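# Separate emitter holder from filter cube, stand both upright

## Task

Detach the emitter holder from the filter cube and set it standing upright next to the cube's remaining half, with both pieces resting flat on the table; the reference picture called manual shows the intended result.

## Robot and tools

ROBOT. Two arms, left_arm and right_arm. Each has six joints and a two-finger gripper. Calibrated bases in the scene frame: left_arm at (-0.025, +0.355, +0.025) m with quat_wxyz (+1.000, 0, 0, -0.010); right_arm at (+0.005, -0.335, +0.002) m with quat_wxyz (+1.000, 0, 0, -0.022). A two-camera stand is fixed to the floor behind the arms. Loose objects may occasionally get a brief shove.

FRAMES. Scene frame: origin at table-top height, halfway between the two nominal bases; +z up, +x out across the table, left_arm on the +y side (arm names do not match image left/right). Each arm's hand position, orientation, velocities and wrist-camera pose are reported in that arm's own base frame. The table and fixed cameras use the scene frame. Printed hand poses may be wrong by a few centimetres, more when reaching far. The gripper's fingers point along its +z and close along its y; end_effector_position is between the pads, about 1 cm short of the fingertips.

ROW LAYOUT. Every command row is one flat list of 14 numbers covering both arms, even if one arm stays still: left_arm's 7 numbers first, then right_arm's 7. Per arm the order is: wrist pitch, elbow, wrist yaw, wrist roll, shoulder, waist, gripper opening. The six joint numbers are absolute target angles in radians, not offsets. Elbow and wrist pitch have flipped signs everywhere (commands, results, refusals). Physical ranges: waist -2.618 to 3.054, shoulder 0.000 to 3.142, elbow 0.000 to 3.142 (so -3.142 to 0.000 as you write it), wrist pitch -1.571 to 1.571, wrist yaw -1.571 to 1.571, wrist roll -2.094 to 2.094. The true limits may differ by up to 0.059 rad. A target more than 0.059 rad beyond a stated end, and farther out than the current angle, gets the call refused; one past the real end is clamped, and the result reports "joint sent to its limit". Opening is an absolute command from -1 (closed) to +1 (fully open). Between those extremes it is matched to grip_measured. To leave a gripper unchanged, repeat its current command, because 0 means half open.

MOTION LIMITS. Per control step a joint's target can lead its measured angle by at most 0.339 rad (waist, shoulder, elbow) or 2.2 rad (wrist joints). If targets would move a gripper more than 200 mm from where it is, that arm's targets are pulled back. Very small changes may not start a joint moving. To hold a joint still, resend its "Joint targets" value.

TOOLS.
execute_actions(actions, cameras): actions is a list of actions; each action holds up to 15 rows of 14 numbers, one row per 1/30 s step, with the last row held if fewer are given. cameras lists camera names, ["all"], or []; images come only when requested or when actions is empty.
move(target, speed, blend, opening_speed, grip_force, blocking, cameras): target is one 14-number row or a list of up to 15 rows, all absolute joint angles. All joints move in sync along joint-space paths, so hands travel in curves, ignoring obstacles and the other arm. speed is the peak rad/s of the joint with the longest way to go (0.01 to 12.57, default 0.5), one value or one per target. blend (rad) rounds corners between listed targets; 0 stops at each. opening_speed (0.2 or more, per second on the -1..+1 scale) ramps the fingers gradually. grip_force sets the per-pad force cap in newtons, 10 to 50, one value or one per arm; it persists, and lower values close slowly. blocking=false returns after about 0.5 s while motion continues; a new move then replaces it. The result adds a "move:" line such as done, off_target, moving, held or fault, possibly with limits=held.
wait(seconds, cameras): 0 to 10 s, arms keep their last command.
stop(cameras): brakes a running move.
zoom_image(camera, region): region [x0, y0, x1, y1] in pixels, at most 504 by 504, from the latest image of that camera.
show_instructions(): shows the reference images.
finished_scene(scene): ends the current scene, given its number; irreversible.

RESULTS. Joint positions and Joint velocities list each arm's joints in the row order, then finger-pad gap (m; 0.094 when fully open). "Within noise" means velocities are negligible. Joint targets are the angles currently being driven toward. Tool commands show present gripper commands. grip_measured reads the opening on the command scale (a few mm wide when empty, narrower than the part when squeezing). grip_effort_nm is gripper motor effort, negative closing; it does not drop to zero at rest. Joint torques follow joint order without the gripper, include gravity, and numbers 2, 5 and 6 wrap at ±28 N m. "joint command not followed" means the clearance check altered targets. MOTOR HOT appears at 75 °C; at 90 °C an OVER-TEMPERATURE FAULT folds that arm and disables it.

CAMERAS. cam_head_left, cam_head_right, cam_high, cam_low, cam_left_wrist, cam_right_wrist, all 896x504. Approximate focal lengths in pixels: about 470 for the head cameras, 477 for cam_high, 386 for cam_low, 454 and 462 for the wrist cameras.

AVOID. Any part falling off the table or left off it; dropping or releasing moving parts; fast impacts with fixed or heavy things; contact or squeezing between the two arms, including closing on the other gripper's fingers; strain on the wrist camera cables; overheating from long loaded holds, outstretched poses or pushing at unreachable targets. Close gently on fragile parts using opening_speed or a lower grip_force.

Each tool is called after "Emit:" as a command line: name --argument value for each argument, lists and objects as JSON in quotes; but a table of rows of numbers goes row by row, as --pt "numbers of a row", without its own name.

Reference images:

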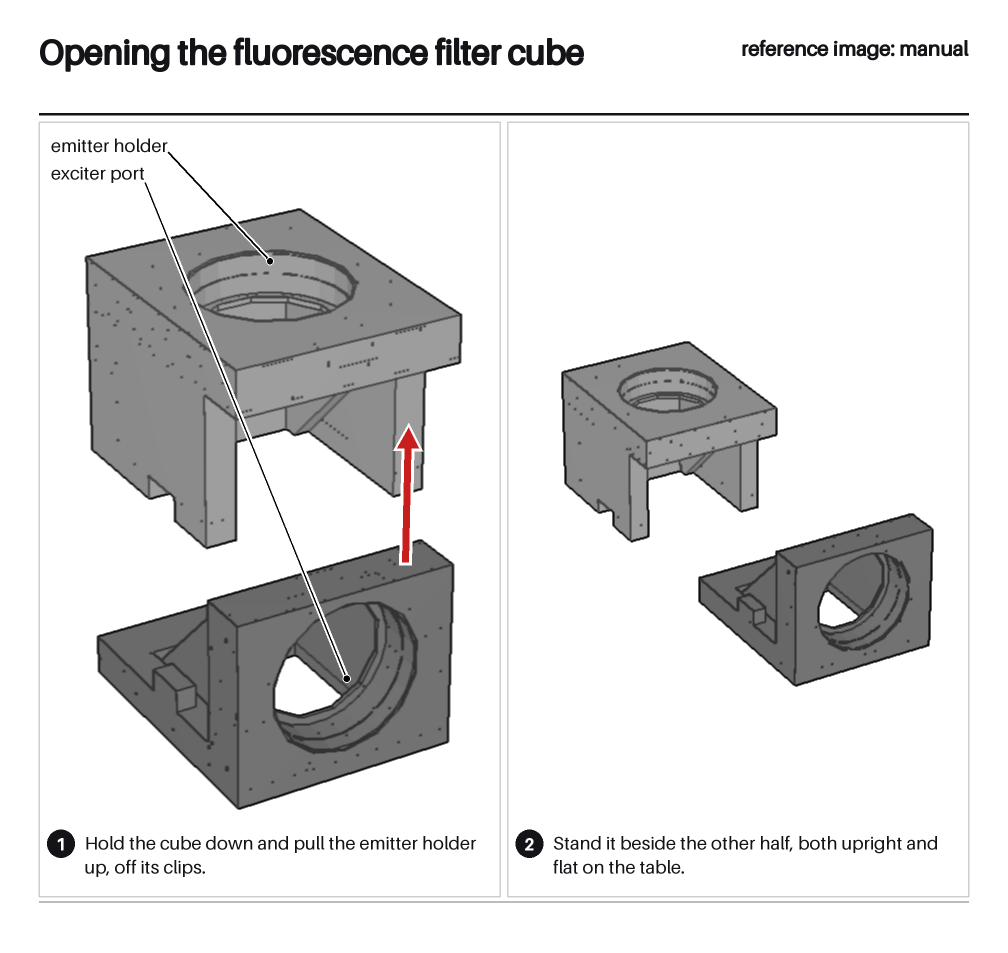

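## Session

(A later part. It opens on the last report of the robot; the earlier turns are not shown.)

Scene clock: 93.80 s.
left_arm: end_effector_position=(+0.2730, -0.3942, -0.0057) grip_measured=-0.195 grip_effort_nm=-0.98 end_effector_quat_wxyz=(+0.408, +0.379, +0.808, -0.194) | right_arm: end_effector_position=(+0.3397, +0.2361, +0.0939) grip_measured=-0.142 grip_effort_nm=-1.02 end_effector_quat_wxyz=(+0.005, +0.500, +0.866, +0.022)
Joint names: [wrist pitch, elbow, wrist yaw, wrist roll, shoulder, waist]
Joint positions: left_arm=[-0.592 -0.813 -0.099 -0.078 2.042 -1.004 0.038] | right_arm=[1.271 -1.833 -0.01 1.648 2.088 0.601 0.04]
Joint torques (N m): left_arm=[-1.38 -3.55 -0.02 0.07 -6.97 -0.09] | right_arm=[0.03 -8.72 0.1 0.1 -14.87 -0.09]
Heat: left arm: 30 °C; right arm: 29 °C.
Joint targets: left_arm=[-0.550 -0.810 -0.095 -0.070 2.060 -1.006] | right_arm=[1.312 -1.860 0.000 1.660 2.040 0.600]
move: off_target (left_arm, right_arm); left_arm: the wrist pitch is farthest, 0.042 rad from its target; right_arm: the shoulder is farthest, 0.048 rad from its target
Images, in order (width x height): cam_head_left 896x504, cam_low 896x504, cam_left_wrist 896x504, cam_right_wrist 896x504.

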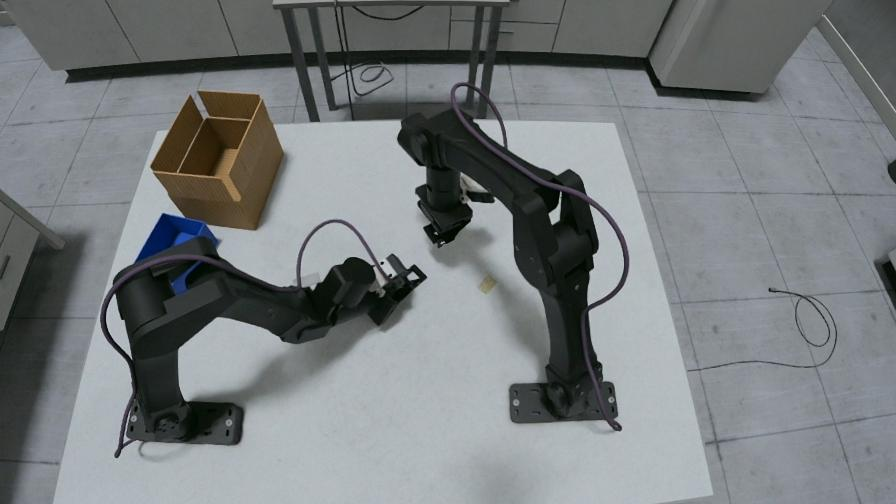

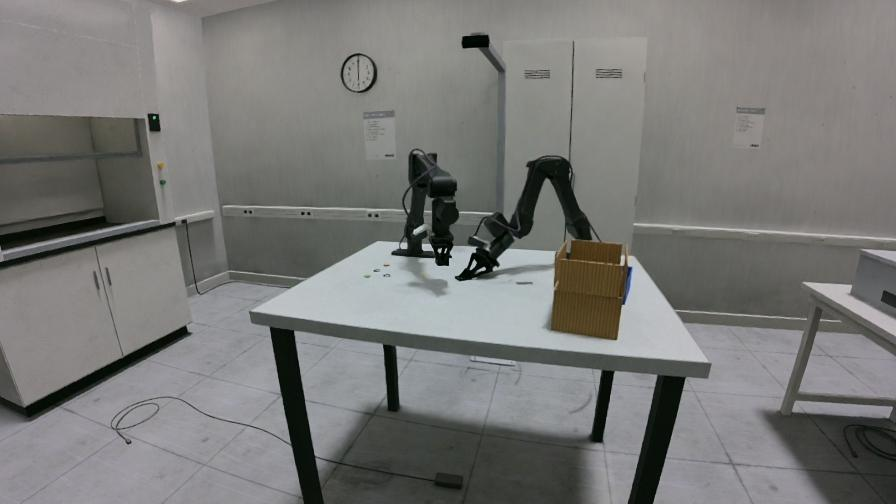

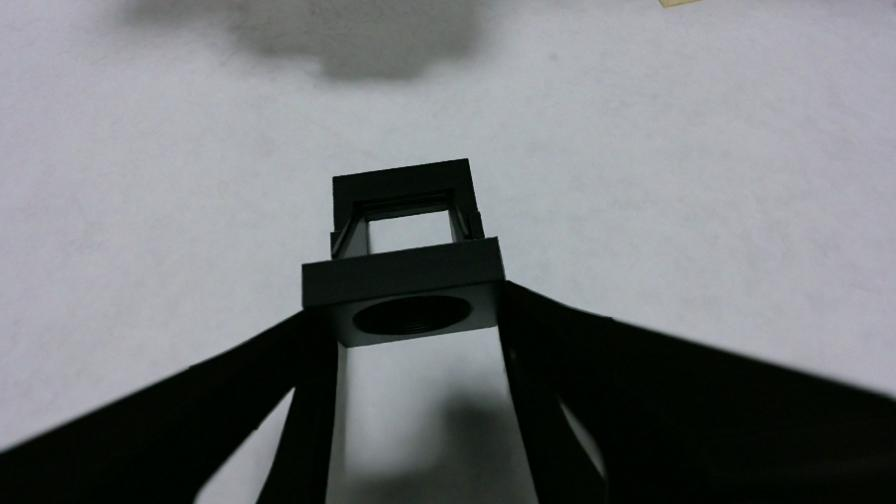

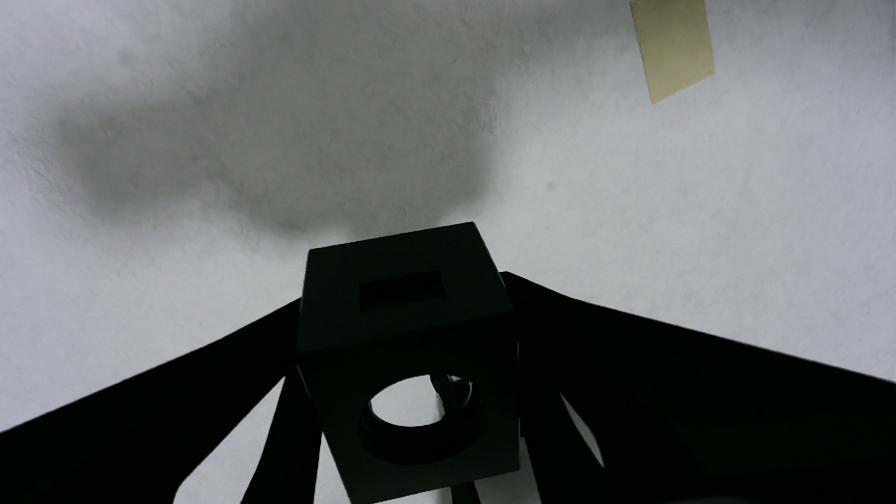

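Emit:
move --target '[-0.55,-0.81,-0.095,-0.07,2.06,-1.006,-0.5,1.145,-1.725,0.06,1.66,2.16,0.60,-0.5]' --speed 0.15 --cameras '["cam_left_wrist","cam_low","cam_right_wrist"]'

Emit:
zoom_image --camera "cam_low" --region '[405, 225, 495, 295]'

Scene clock: 96.90 s.
left_arm: end_effector_position=(+0.2730, -0.3942, -0.0057) grip_measured=-0.195 grip_effort_nm=-0.98 end_effector_quat_wxyz=(+0.408, +0.379, +0.808, -0.194) | right_arm: end_effector_position=(+0.3495, +0.2314, +0.0466) grip_measured=-0.142 grip_effort_nm=-1.02 end_effector_quat_wxyz=(+0.025, +0.500, +0.866, +0.004)
Joint names: [wrist pitch, elbow, wrist yaw, wrist roll, shoulder, waist]
Joint positions: left_arm=[-0.592 -0.813 -0.099 -0.078 2.042 -1.004 0.038] | right_arm=[1.128 -1.732 0.042 1.648 2.145 0.601 0.04]
Joint torques (N m): left_arm=[-1.39 -3.62 -0.03 0.08 -6.95 -0.09] | right_arm=[-0.16 -5.24 0.25 0.1 -9.87 -0.13]
Heat: left arm: 30 °C; right arm: 29 °C.
Joint targets: left_arm=[-0.550 -0.810 -0.095 -0.070 2.060 -1.006] | right_arm=[1.145 -1.725 0.060 1.660 2.160 0.600]
move: off_target (left_arm); left_arm: the wrist pitch is farthest, 0.042 rad from its target
Images, in order (width x height): cam_low 896x504, cam_left_wrist 896x504, cam_right_wrist 896x504.

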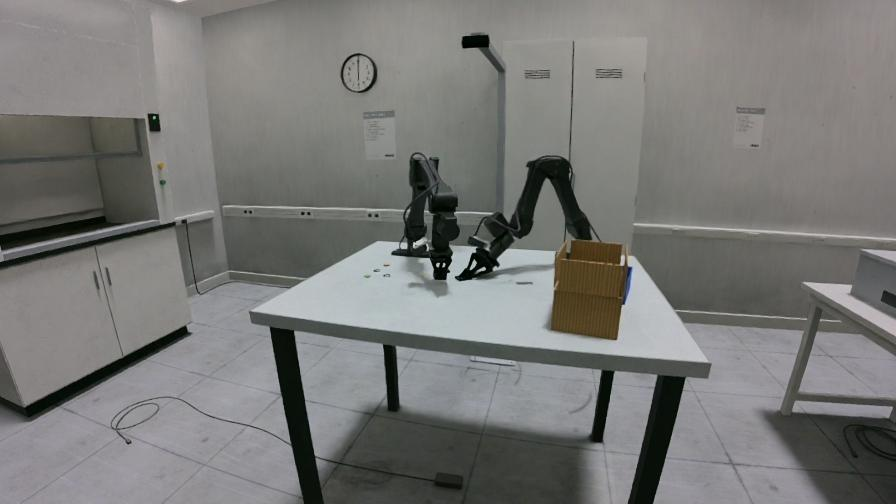

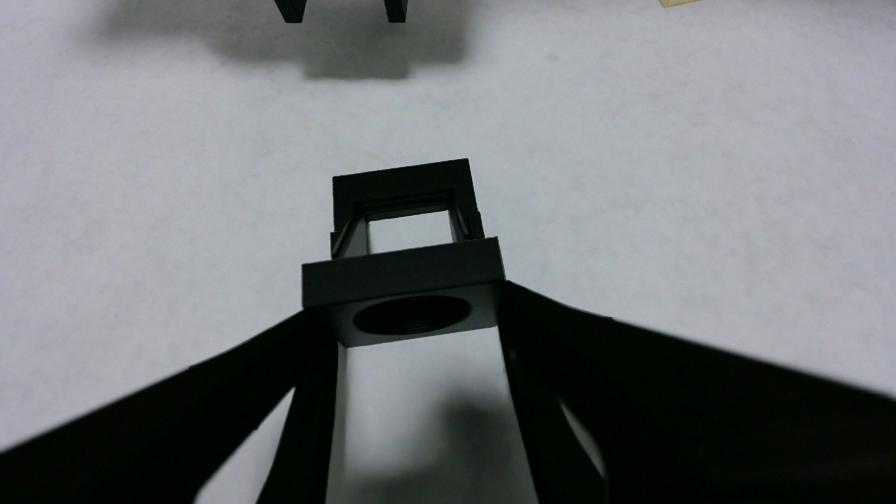

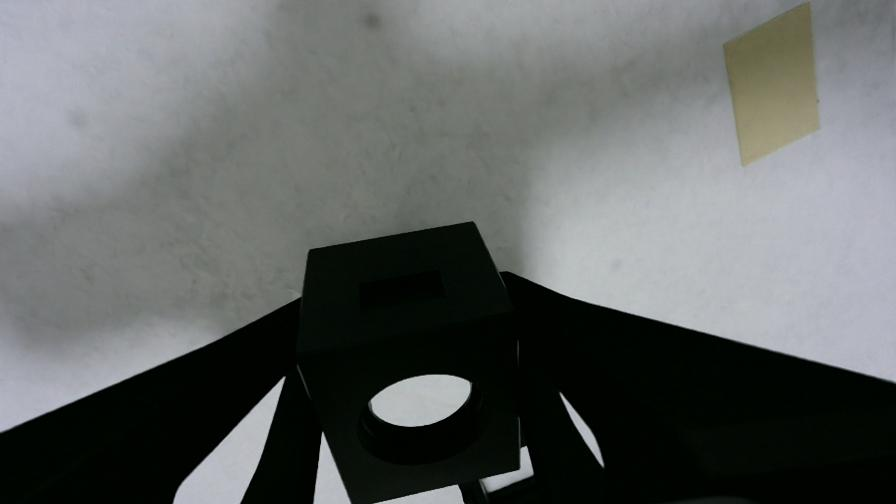

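Scaled by 5.600 from the camera's 896x504 image, which has a finer 1280x720 frame.

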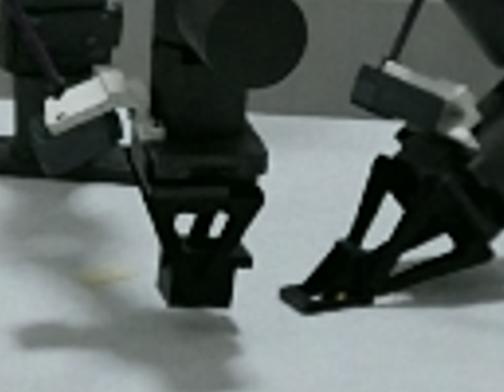

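Emit:
move --target '[-0.55,-0.81,-0.095,-0.07,2.06,-1.006,-0.5,1.122,-1.706,0.06,1.66,2.172,0.60,-0.5]' --speed 0.1 --cameras '["cam_left_wrist","cam_low"]'

Emit:
zoom_image --camera "cam_low" --region '[405, 225, 495, 295]'

Scene clock: 98.33 s.
left_arm: end_effector_position=(+0.2730, -0.3942, -0.0057) grip_measured=-0.195 grip_effort_nm=-0.98 end_effector_quat_wxyz=(+0.408, +0.379, +0.808, -0.194) | right_arm: end_effector_position=(+0.3494, +0.2312, +0.0390) grip_measured=-0.142 grip_effort_nm=-1.02 end_effector_quat_wxyz=(+0.025, +0.500, +0.866, +0.003)
Joint names: [wrist pitch, elbow, wrist yaw, wrist roll, shoulder, waist]
Joint positions: left_arm=[-0.592 -0.813 -0.099 -0.078 2.042 -1.004 0.038] | right_arm=[1.106 -1.715 0.043 1.648 2.153 0.601 0.04]
Joint torques (N m): left_arm=[-1.38 -3.55 -0.03 0.07 -6.98 -0.13] | right_arm=[-0.16 -5.08 0.23 0.11 -9.65 -0.14]
Heat: left arm: 30 °C; right arm: 29 °C.
Joint targets: left_arm=[-0.550 -0.810 -0.095 -0.070 2.060 -1.006] | right_arm=[1.122 -1.706 0.060 1.660 2.172 0.600]
move: off_target (left_arm); left_arm: the wrist pitch is farthest, 0.042 rad from its target
Images, in order (width x height): cam_low 896x504, cam_left_wrist 896x504.

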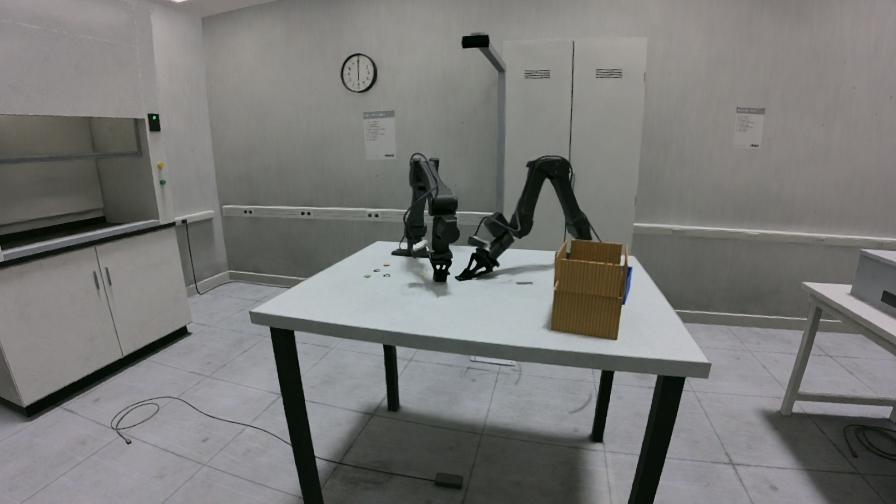

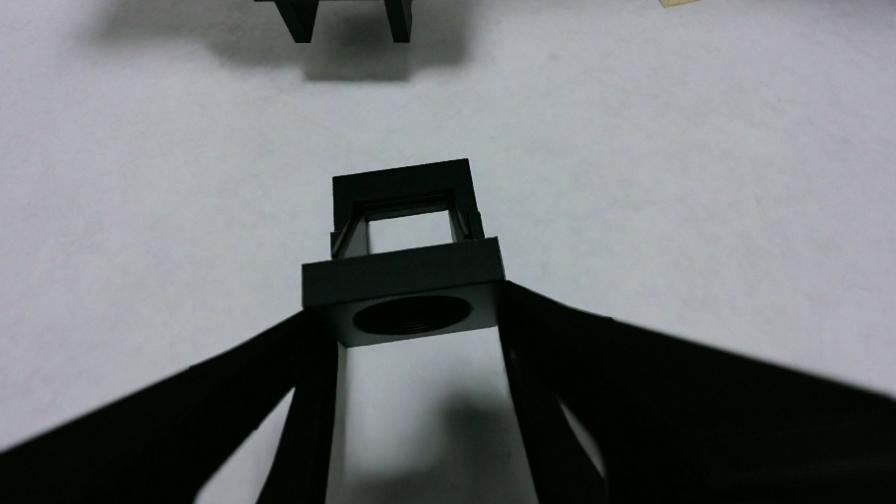

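Scaled by 5.600 from the camera's 896x504 image, which has a finer 1280x720 frame.

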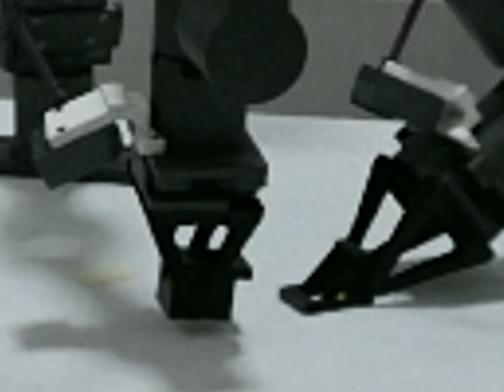

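Emit:
move --target '[-0.55,-0.81,-0.095,-0.07,2.06,-1.006,-0.5,1.106,-1.693,0.06,1.66,2.181,0.60,-0.5]' --speed 0.1 --cameras '["cam_left_wrist","cam_low"]'

Emit:
zoom_image --camera "cam_low" --region '[405, 225, 495, 295]'

Scene clock: 99.57 s.
left_arm: end_effector_position=(+0.2730, -0.3942, -0.0057) grip_measured=-0.195 grip_effort_nm=-0.98 end_effector_quat_wxyz=(+0.408, +0.379, +0.808, -0.194) | right_arm: end_effector_position=(+0.3489, +0.2309, +0.0323) grip_measured=-0.142 grip_effort_nm=-1.02 end_effector_quat_wxyz=(+0.024, +0.500, +0.866, +0.000)
Joint names: [wrist pitch, elbow, wrist yaw, wrist roll, shoulder, waist]
Joint positions: left_arm=[-0.592 -0.813 -0.099 -0.078 2.042 -1.004 0.038] | right_arm=[1.09 -1.702 0.043 1.648 2.162 0.601 0.04]
Joint torques (N m): left_arm=[-1.39 -3.59 -0.03 0.07 -6.94 -0.1] | right_arm=[-0.14 -5 0.22 0.11 -9.68 -0.12]
Heat: left arm: 30 °C; right arm: 29 °C.
Joint targets: left_arm=[-0.550 -0.810 -0.095 -0.070 2.060 -1.006] | right_arm=[1.106 -1.693 0.060 1.660 2.181 0.600]
move: off_target (left_arm); left_arm: the wrist pitch is farthest, 0.042 rad from its target
Images, in order (width x height): cam_low 896x504, cam_left_wrist 896x504.

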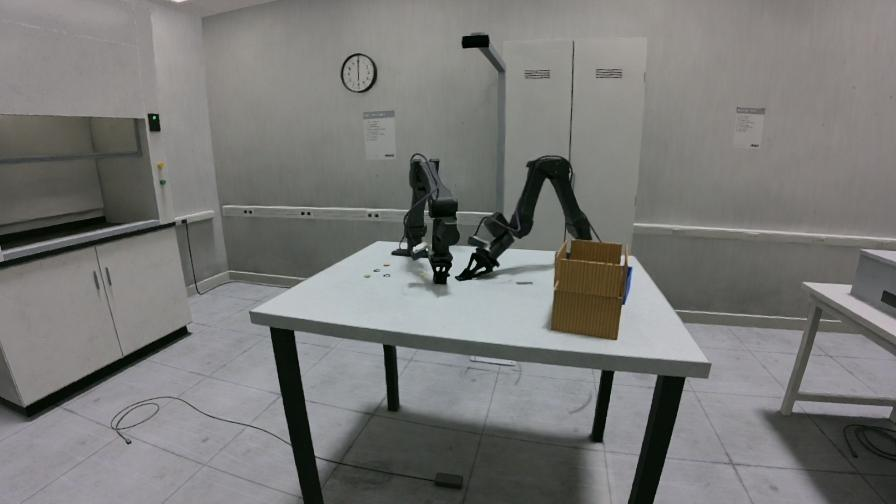

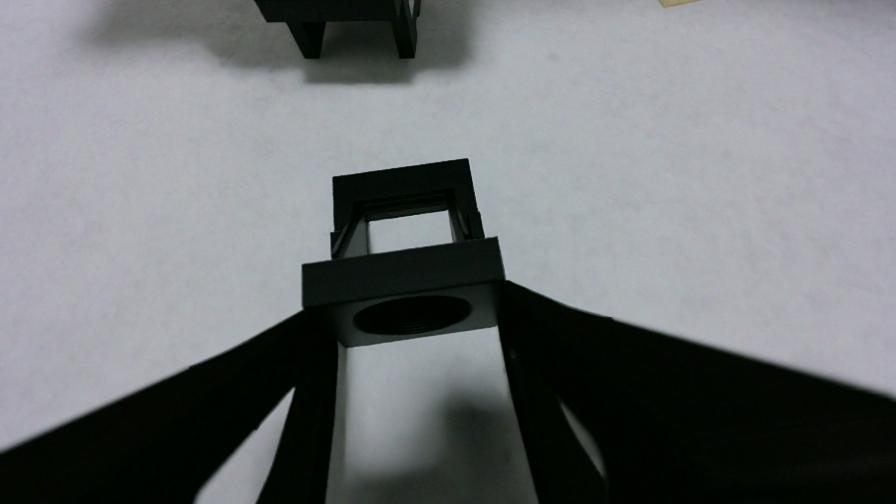

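Scaled by 5.600 from the camera's 896x504 image, which has a finer 1280x720 frame.

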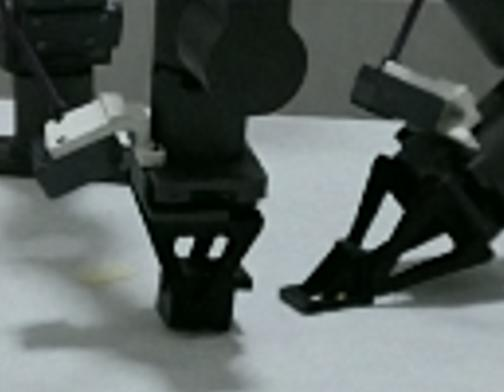

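Emit:
move --target '[-0.55,-0.81,-0.095,-0.07,2.06,-1.006,-0.5,1.094,-1.683,0.06,1.66,2.188,0.60,-0.5]' --speed 0.08 --cameras '["cam_left_wrist"]'

Emit:
zoom_image --camera "cam_left_wrist" --region '[200, 0, 520, 200]'

Emit:
move --target '[-0.55,-0.81,-0.095,-0.07,2.06,-1.006,-0.5,1.086,-1.677,0.06,1.66,2.193,0.60,-0.5]' --speed 0.08 --cameras '["cam_left_wrist","cam_low"]'

Emit:
zoom_image --camera "cam_left_wrist" --region '[200, 0, 520, 200]'

Emit:
zoom_image --camera "cam_low" --region '[405, 225, 495, 295]'

Scene clock: 100.87 s.
left_arm: end_effector_position=(+0.2730, -0.3942, -0.0057) grip_measured=-0.195 grip_effort_nm=-0.98 end_effector_quat_wxyz=(+0.408, +0.379, +0.808, -0.194) | right_arm: end_effector_position=(+0.3489, +0.2308, +0.0295) grip_measured=-0.142 grip_effort_nm=-1.02 end_effector_quat_wxyz=(+0.024, +0.500, +0.866, +0.000)
Joint names: [wrist pitch, elbow, wrist yaw, wrist roll, shoulder, waist]
Joint positions: left_arm=[-0.592 -0.813 -0.099 -0.078 2.042 -1.004 0.038] | right_arm=[1.08 -1.694 0.043 1.648 2.165 0.601 0.04]
Joint torques (N m): left_arm=[-1.38 -3.55 -0.01 0.07 -7.01 -0.09] | right_arm=[-0.18 -4.75 0.21 0.1 -9.25 -0.12]
Heat: left arm: 29 °C; right arm: 29 °C.
Joint targets: left_arm=[-0.550 -0.810 -0.095 -0.070 2.060 -1.006] | right_arm=[1.094 -1.683 0.060 1.660 2.188 0.600]
move: off_target (left_arm); left_arm: the wrist pitch is farthest, 0.042 rad from its target
Images, in order (width x height): cam_left_wrist 896x504.

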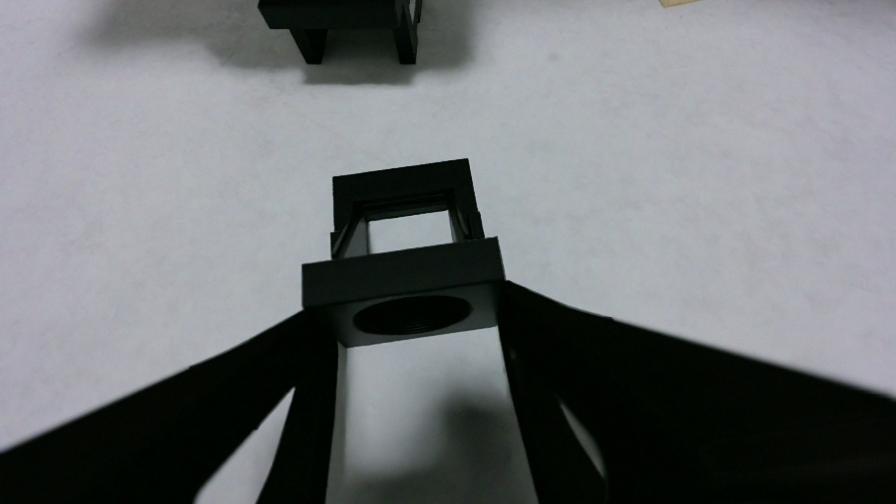

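Scaled by 1.575 from the camera's 896x504 image, which has a finer 1280x720 frame.

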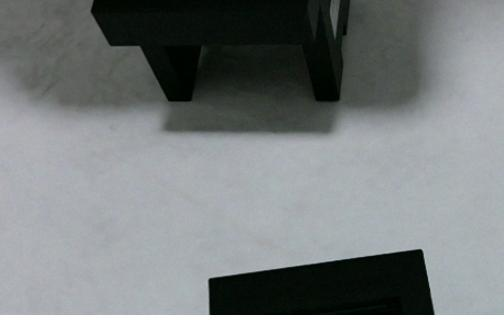

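Scene clock: 101.57 s.
left_arm: end_effector_position=(+0.2730, -0.3942, -0.0057) grip_measured=-0.195 grip_effort_nm=-0.98 end_effector_quat_wxyz=(+0.408, +0.379, +0.808, -0.194) | right_arm: end_effector_position=(+0.3489, +0.2308, +0.0292) grip_measured=-0.142 grip_effort_nm=-1.02 end_effector_quat_wxyz=(+0.024, +0.500, +0.866, +0.000)
Joint names: [wrist pitch, elbow, wrist yaw, wrist roll, shoulder, waist]
Joint positions: left_arm=[-0.592 -0.813 -0.099 -0.078 2.042 -1.004 0.038] | right_arm=[1.079 -1.693 0.043 1.648 2.165 0.601 0.04]
Joint torques (N m): left_arm=[-1.38 -3.51 -0.01 0.07 -6.94 -0.16] | right_arm=[-0.26 -4.27 0.22 0.1 -8.92 -0.1]
Heat: left arm: 29 °C; right arm: 29 °C.
Joint targets: left_arm=[-0.550 -0.810 -0.095 -0.070 2.060 -1.006] | right_arm=[1.086 -1.677 0.060 1.660 2.193 0.600]
move: off_target (left_arm); left_arm: the wrist pitch is farthest, 0.042 rad from its target
Images, in order (width x height): cam_low 896x504, cam_left_wrist 896x504.

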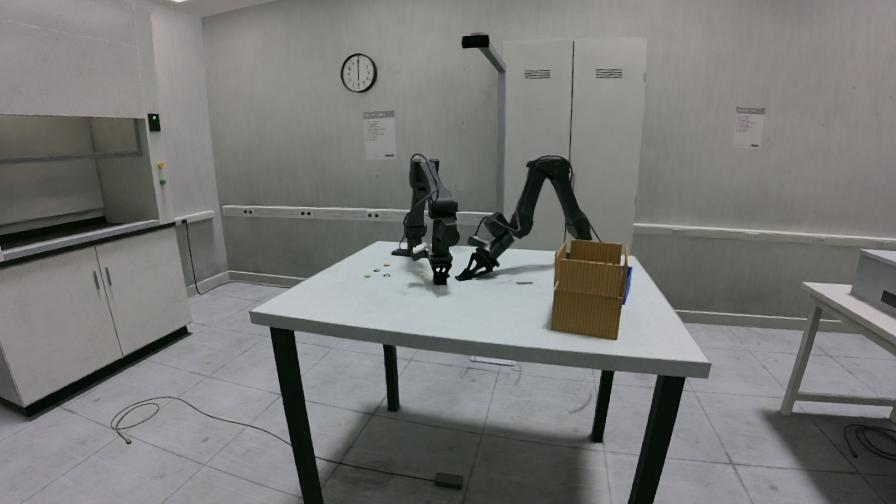

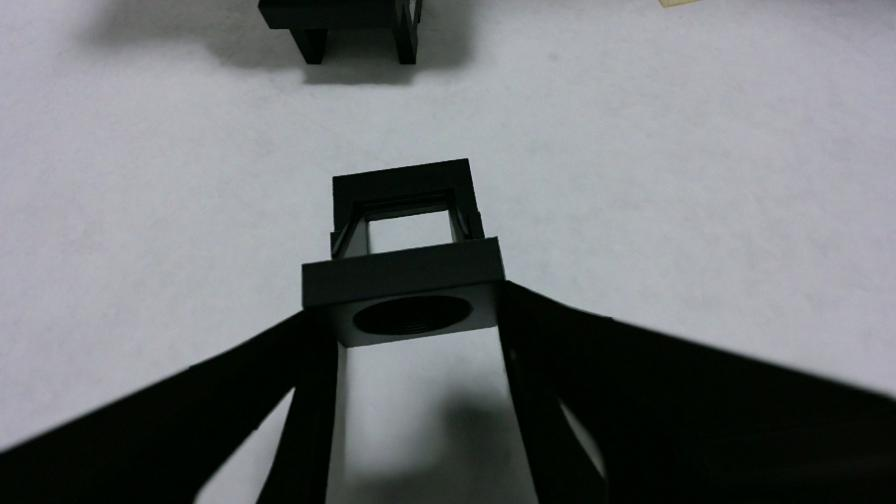

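Scaled by 1.575 from the camera's 896x504 image, which has a finer 1280x720 frame.

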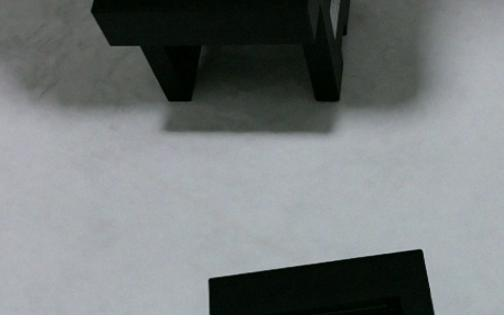

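Scaled by 5.600 from the camera's 896x504 image, which has a finer 1280x720 frame.

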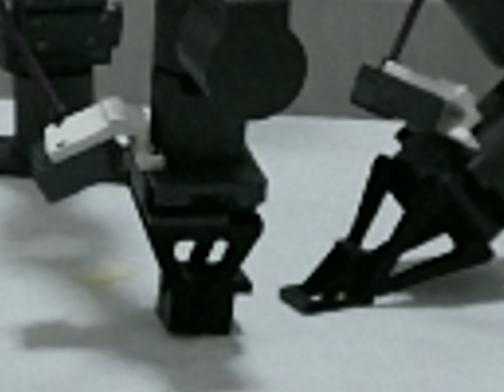

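Emit:
move --target '[-0.55,-0.81,-0.095,-0.07,2.06,-1.006,-0.5,1.083,-1.682,0.06,1.66,2.183,0.60,0.15]' --opening_speed 0.2 --cameras '["cam_left_wrist","cam_low","cam_right_wrist"]'

Emit:
zoom_image --camera "cam_left_wrist" --region '[200, 0, 520, 200]'

Emit:
zoom_image --camera "cam_low" --region '[405, 225, 495, 295]'

Scene clock: 105.57 s.
left_arm: end_effector_position=(+0.2730, -0.3942, -0.0057) grip_measured=-0.195 grip_effort_nm=-0.98 end_effector_quat_wxyz=(+0.408, +0.379, +0.808, -0.194) | right_arm: end_effector_position=(+0.3511, +0.2322, +0.0292) grip_measured=+0.147 grip_effort_nm=0.15 end_effector_quat_wxyz=(+0.026, +0.500, +0.865, +0.005)
Joint names: [wrist pitch, elbow, wrist yaw, wrist roll, shoulder, waist]
Joint positions: left_arm=[-0.592 -0.813 -0.099 -0.078 2.042 -1.004 0.038] | right_arm=[1.068 -1.693 0.043 1.648 2.165 0.601 0.054]
Joint torques (N m): left_arm=[-1.39 -3.56 -0.03 0.08 -6.99 -0.13] | right_arm=[-0.2 -4.77 0.22 0.1 -9.7 -0.12]
Heat: left arm: 29 °C; right arm: 28 °C.
Joint targets: left_arm=[-0.550 -0.810 -0.095 -0.070 2.060 -1.006] | right_arm=[1.083 -1.682 0.060 1.660 2.183 0.600]
move: off_target (left_arm); left_arm: the wrist pitch is farthest, 0.042 rad from its target
Images, in order (width x height): cam_low 896x504, cam_left_wrist 896x504, cam_right_wrist 896x504.

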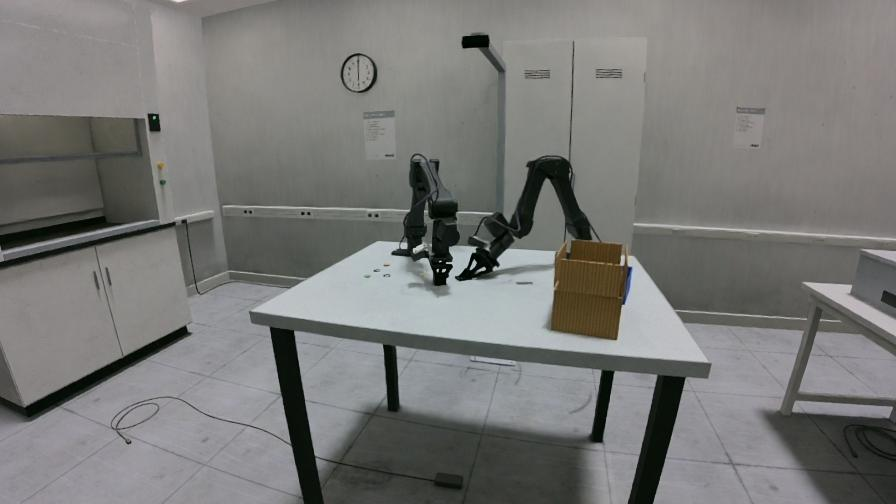

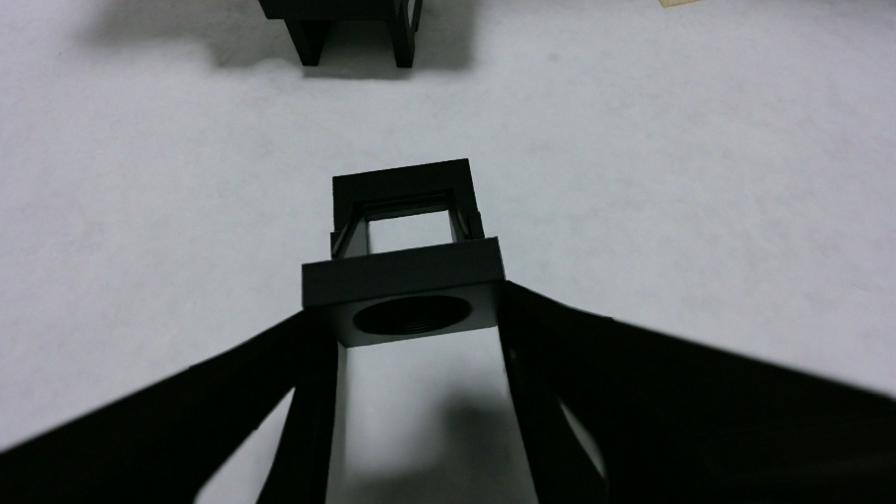

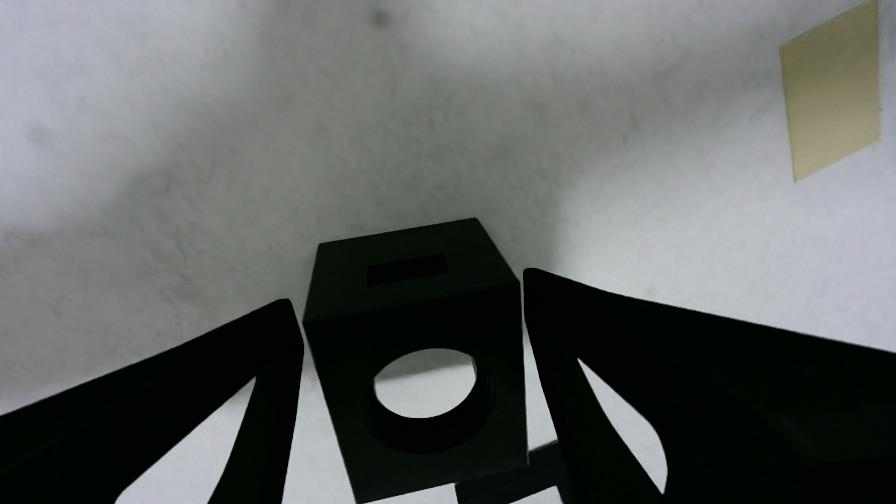

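Scaled by 1.575 from the camera's 896x504 image, which has a finer 1280x720 frame.

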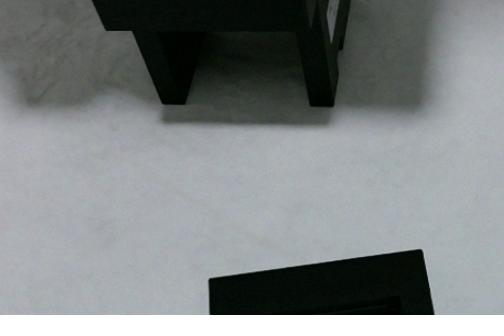

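Scaled by 5.600 from the camera's 896x504 image, which has a finer 1280x720 frame.

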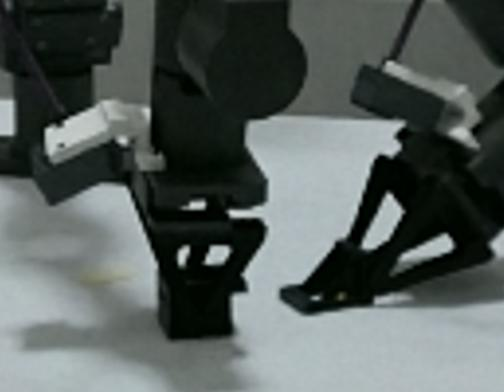

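Emit:
move --pt "-0.47 -0.81 -0.095 -0.07 2.065 -1.006 -0.5 1.083 -1.682 0.06 1.66 2.183 0.60 0.45" --pt "-0.47 -0.81 -0.095 -0.07 2.065 -1.006 -0.5 1.30 -1.87 0.04 1.66 2.06 0.60 0.45" --speed '[0.1,0.3]' --opening_speed 0.5 --cameras '["cam_left_wrist","cam_low","cam_right_wrist"]'

Emit:
zoom_image --camera "cam_low" --region '[405, 225, 495, 295]'

Scene clock: 108.63 s.
left_arm: end_effector_position=(+0.2726, -0.3937, -0.0066) grip_measured=-0.195 grip_effort_nm=-0.98 end_effector_quat_wxyz=(+0.406, +0.379, +0.809, -0.193) | right_arm: end_effector_position=(+0.3504, +0.2333, +0.0984) grip_measured=+0.447 grip_effort_nm=0.15 end_effector_quat_wxyz=(+0.032, +0.500, +0.865, +0.024)
Joint names: [wrist pitch, elbow, wrist yaw, wrist roll, shoulder, waist]
Joint positions: left_arm=[-0.587 -0.813 -0.099 -0.078 2.042 -1.004 0.038] | right_arm=[1.261 -1.852 0.036 1.648 2.09 0.601 0.068]
Joint torques (N m): left_arm=[-0.62 -3.58 -0.02 0.07 -6.63 -0.1] | right_arm=[-0.05 -7.82 0.06 0.11 -13.33 -0.13]
Heat: left arm: 29 °C; right arm: 28 °C.
Joint targets: left_arm=[-0.470 -0.810 -0.095 -0.070 2.065 -1.006] | right_arm=[1.300 -1.870 0.040 1.660 2.060 0.600]
move: off_target (left_arm, right_arm); left_arm: the wrist pitch is farthest, 0.117 rad from its target; right_arm: the wrist pitch is farthest, 0.039 rad from its target
Images, in order (width x height): cam_low 896x504, cam_left_wrist 896x504, cam_right_wrist 896x504.

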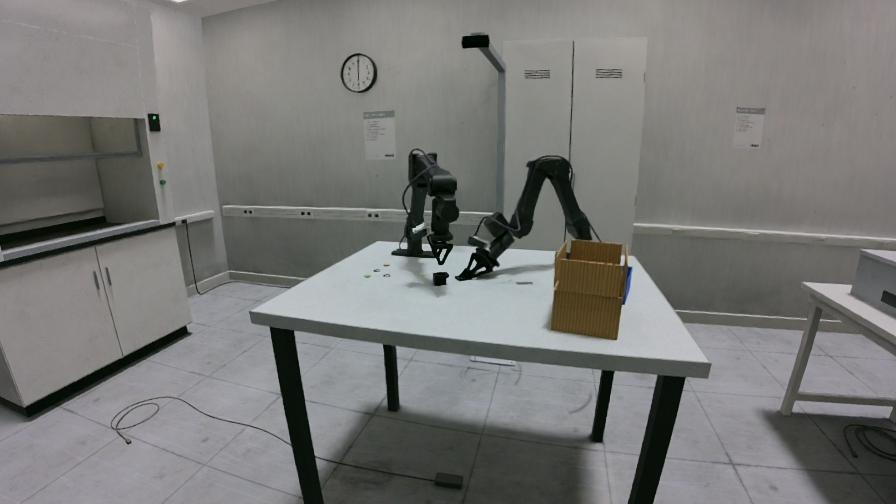

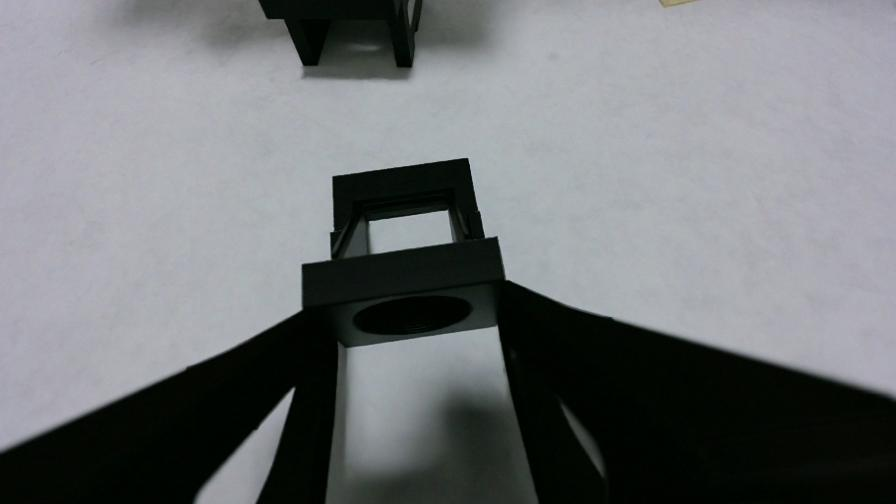

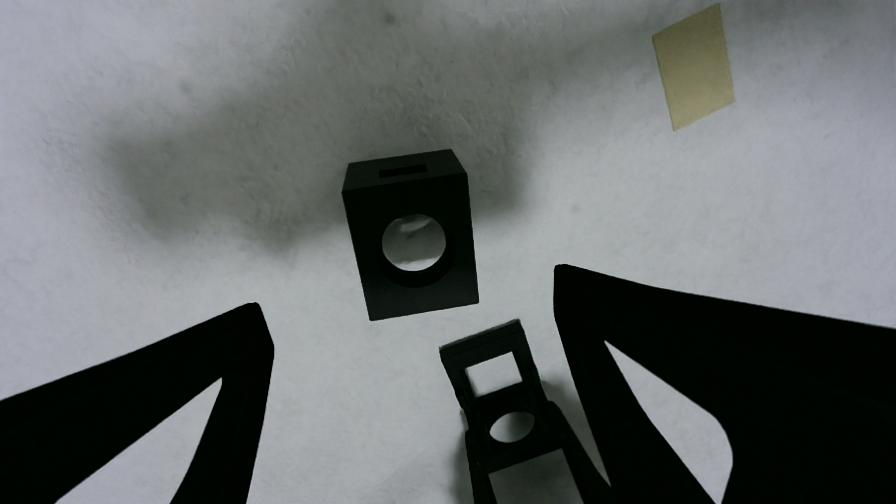

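Scaled by 5.600 from the camera's 896x504 image, which has a finer 1280x720 frame.

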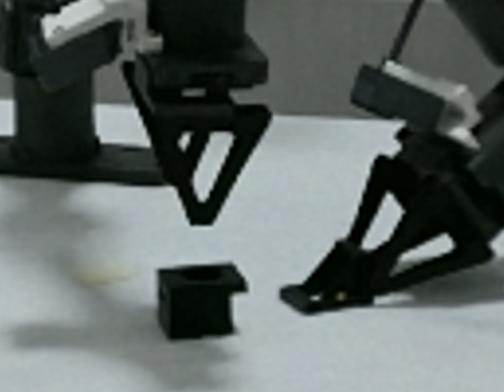

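Emit:
move --target '[-0.43,-0.81,-0.095,-0.07,2.075,-1.006,-0.5,1.30,-1.87,0.04,1.66,2.06,0.45,0.45]' --speed 0.2 --cameras '["cam_left_wrist","cam_low","cam_right_wrist"]'

Emit:
zoom_image --camera "cam_low" --region '[405, 225, 495, 295]'

Scene clock: 110.10 s.
left_arm: end_effector_position=(+0.2725, -0.3936, -0.0074) grip_measured=-0.195 grip_effort_nm=-0.98 end_effector_quat_wxyz=(+0.403, +0.380, +0.810, -0.191) | right_arm: end_effector_position=(+0.3805, +0.1798, +0.0983) grip_measured=+0.447 grip_effort_nm=0.14 end_effector_quat_wxyz=(+0.032, +0.563, +0.826, +0.022)
Joint names: [wrist pitch, elbow, wrist yaw, wrist roll, shoulder, waist]
Joint positions: left_arm=[-0.575 -0.818 -0.099 -0.078 2.042 -1.004 0.038] | right_arm=[1.262 -1.852 0.033 1.648 2.09 0.453 0.068]
Joint torques (N m): left_arm=[-0.32 -3.25 -0.02 0.08 -5.96 -0.12] | right_arm=[-0.05 -7.84 0.1 0.09 -13.38 -0.38]
Heat: left arm: 28 °C; right arm: 29 °C.
Joint targets: left_arm=[-0.430 -0.810 -0.095 -0.070 2.075 -1.006] | right_arm=[1.300 -1.870 0.040 1.660 2.060 0.450]
move: off_target (left_arm, right_arm); left_arm: the wrist pitch is farthest, 0.145 rad from its target; right_arm: the wrist pitch is farthest, 0.038 rad from its target
Images, in order (width x height): cam_low 896x504, cam_left_wrist 896x504, cam_right_wrist 896x504.

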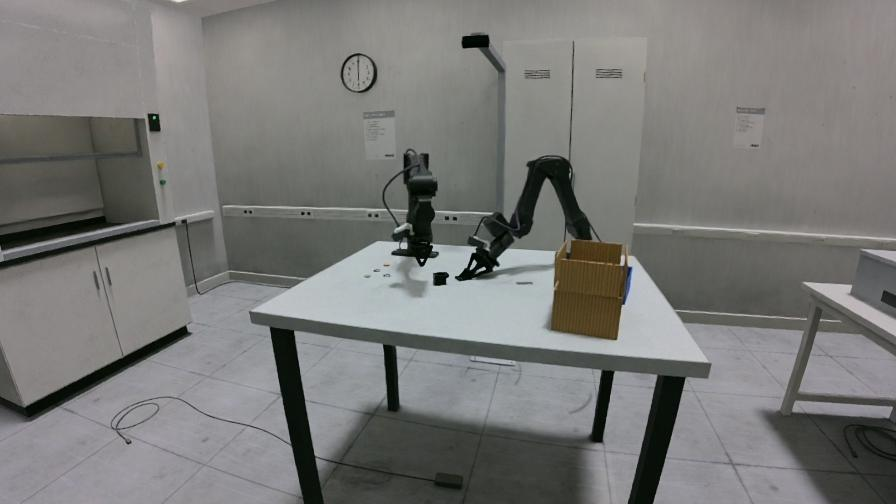

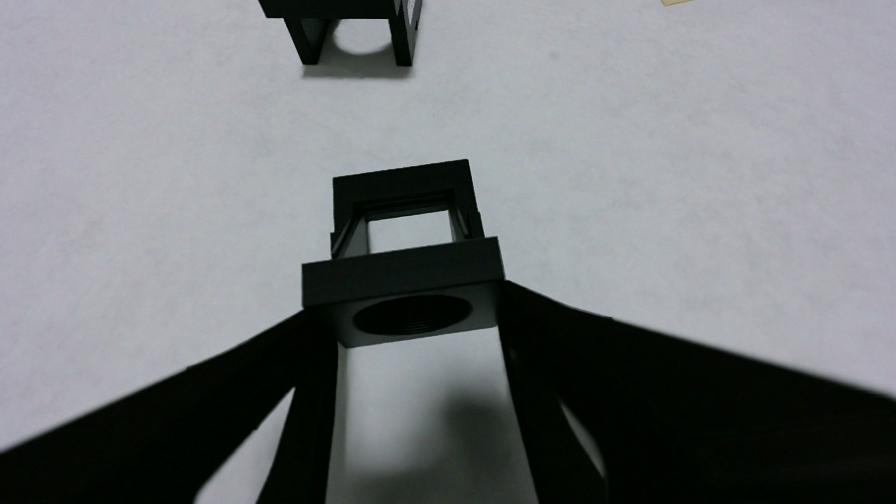

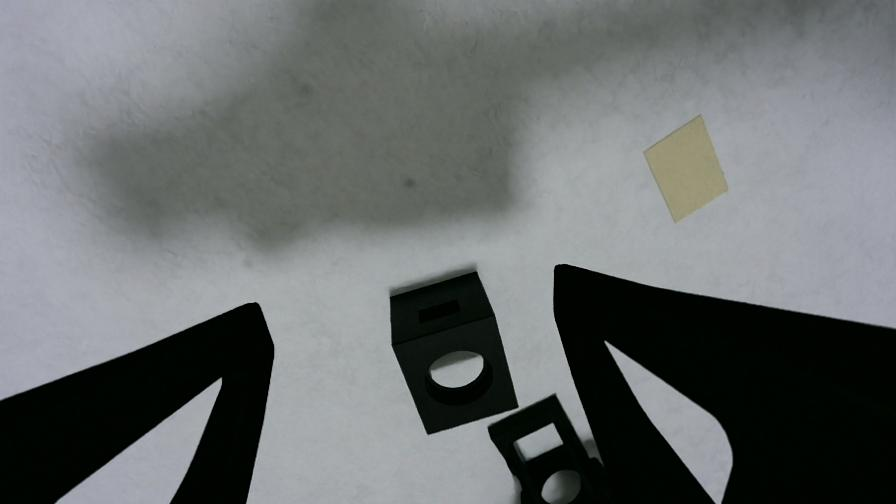

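Scaled by 5.600 from the camera's 896x504 image, which has a finer 1280x720 frame.

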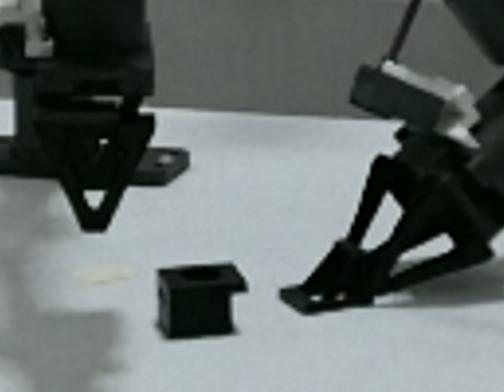

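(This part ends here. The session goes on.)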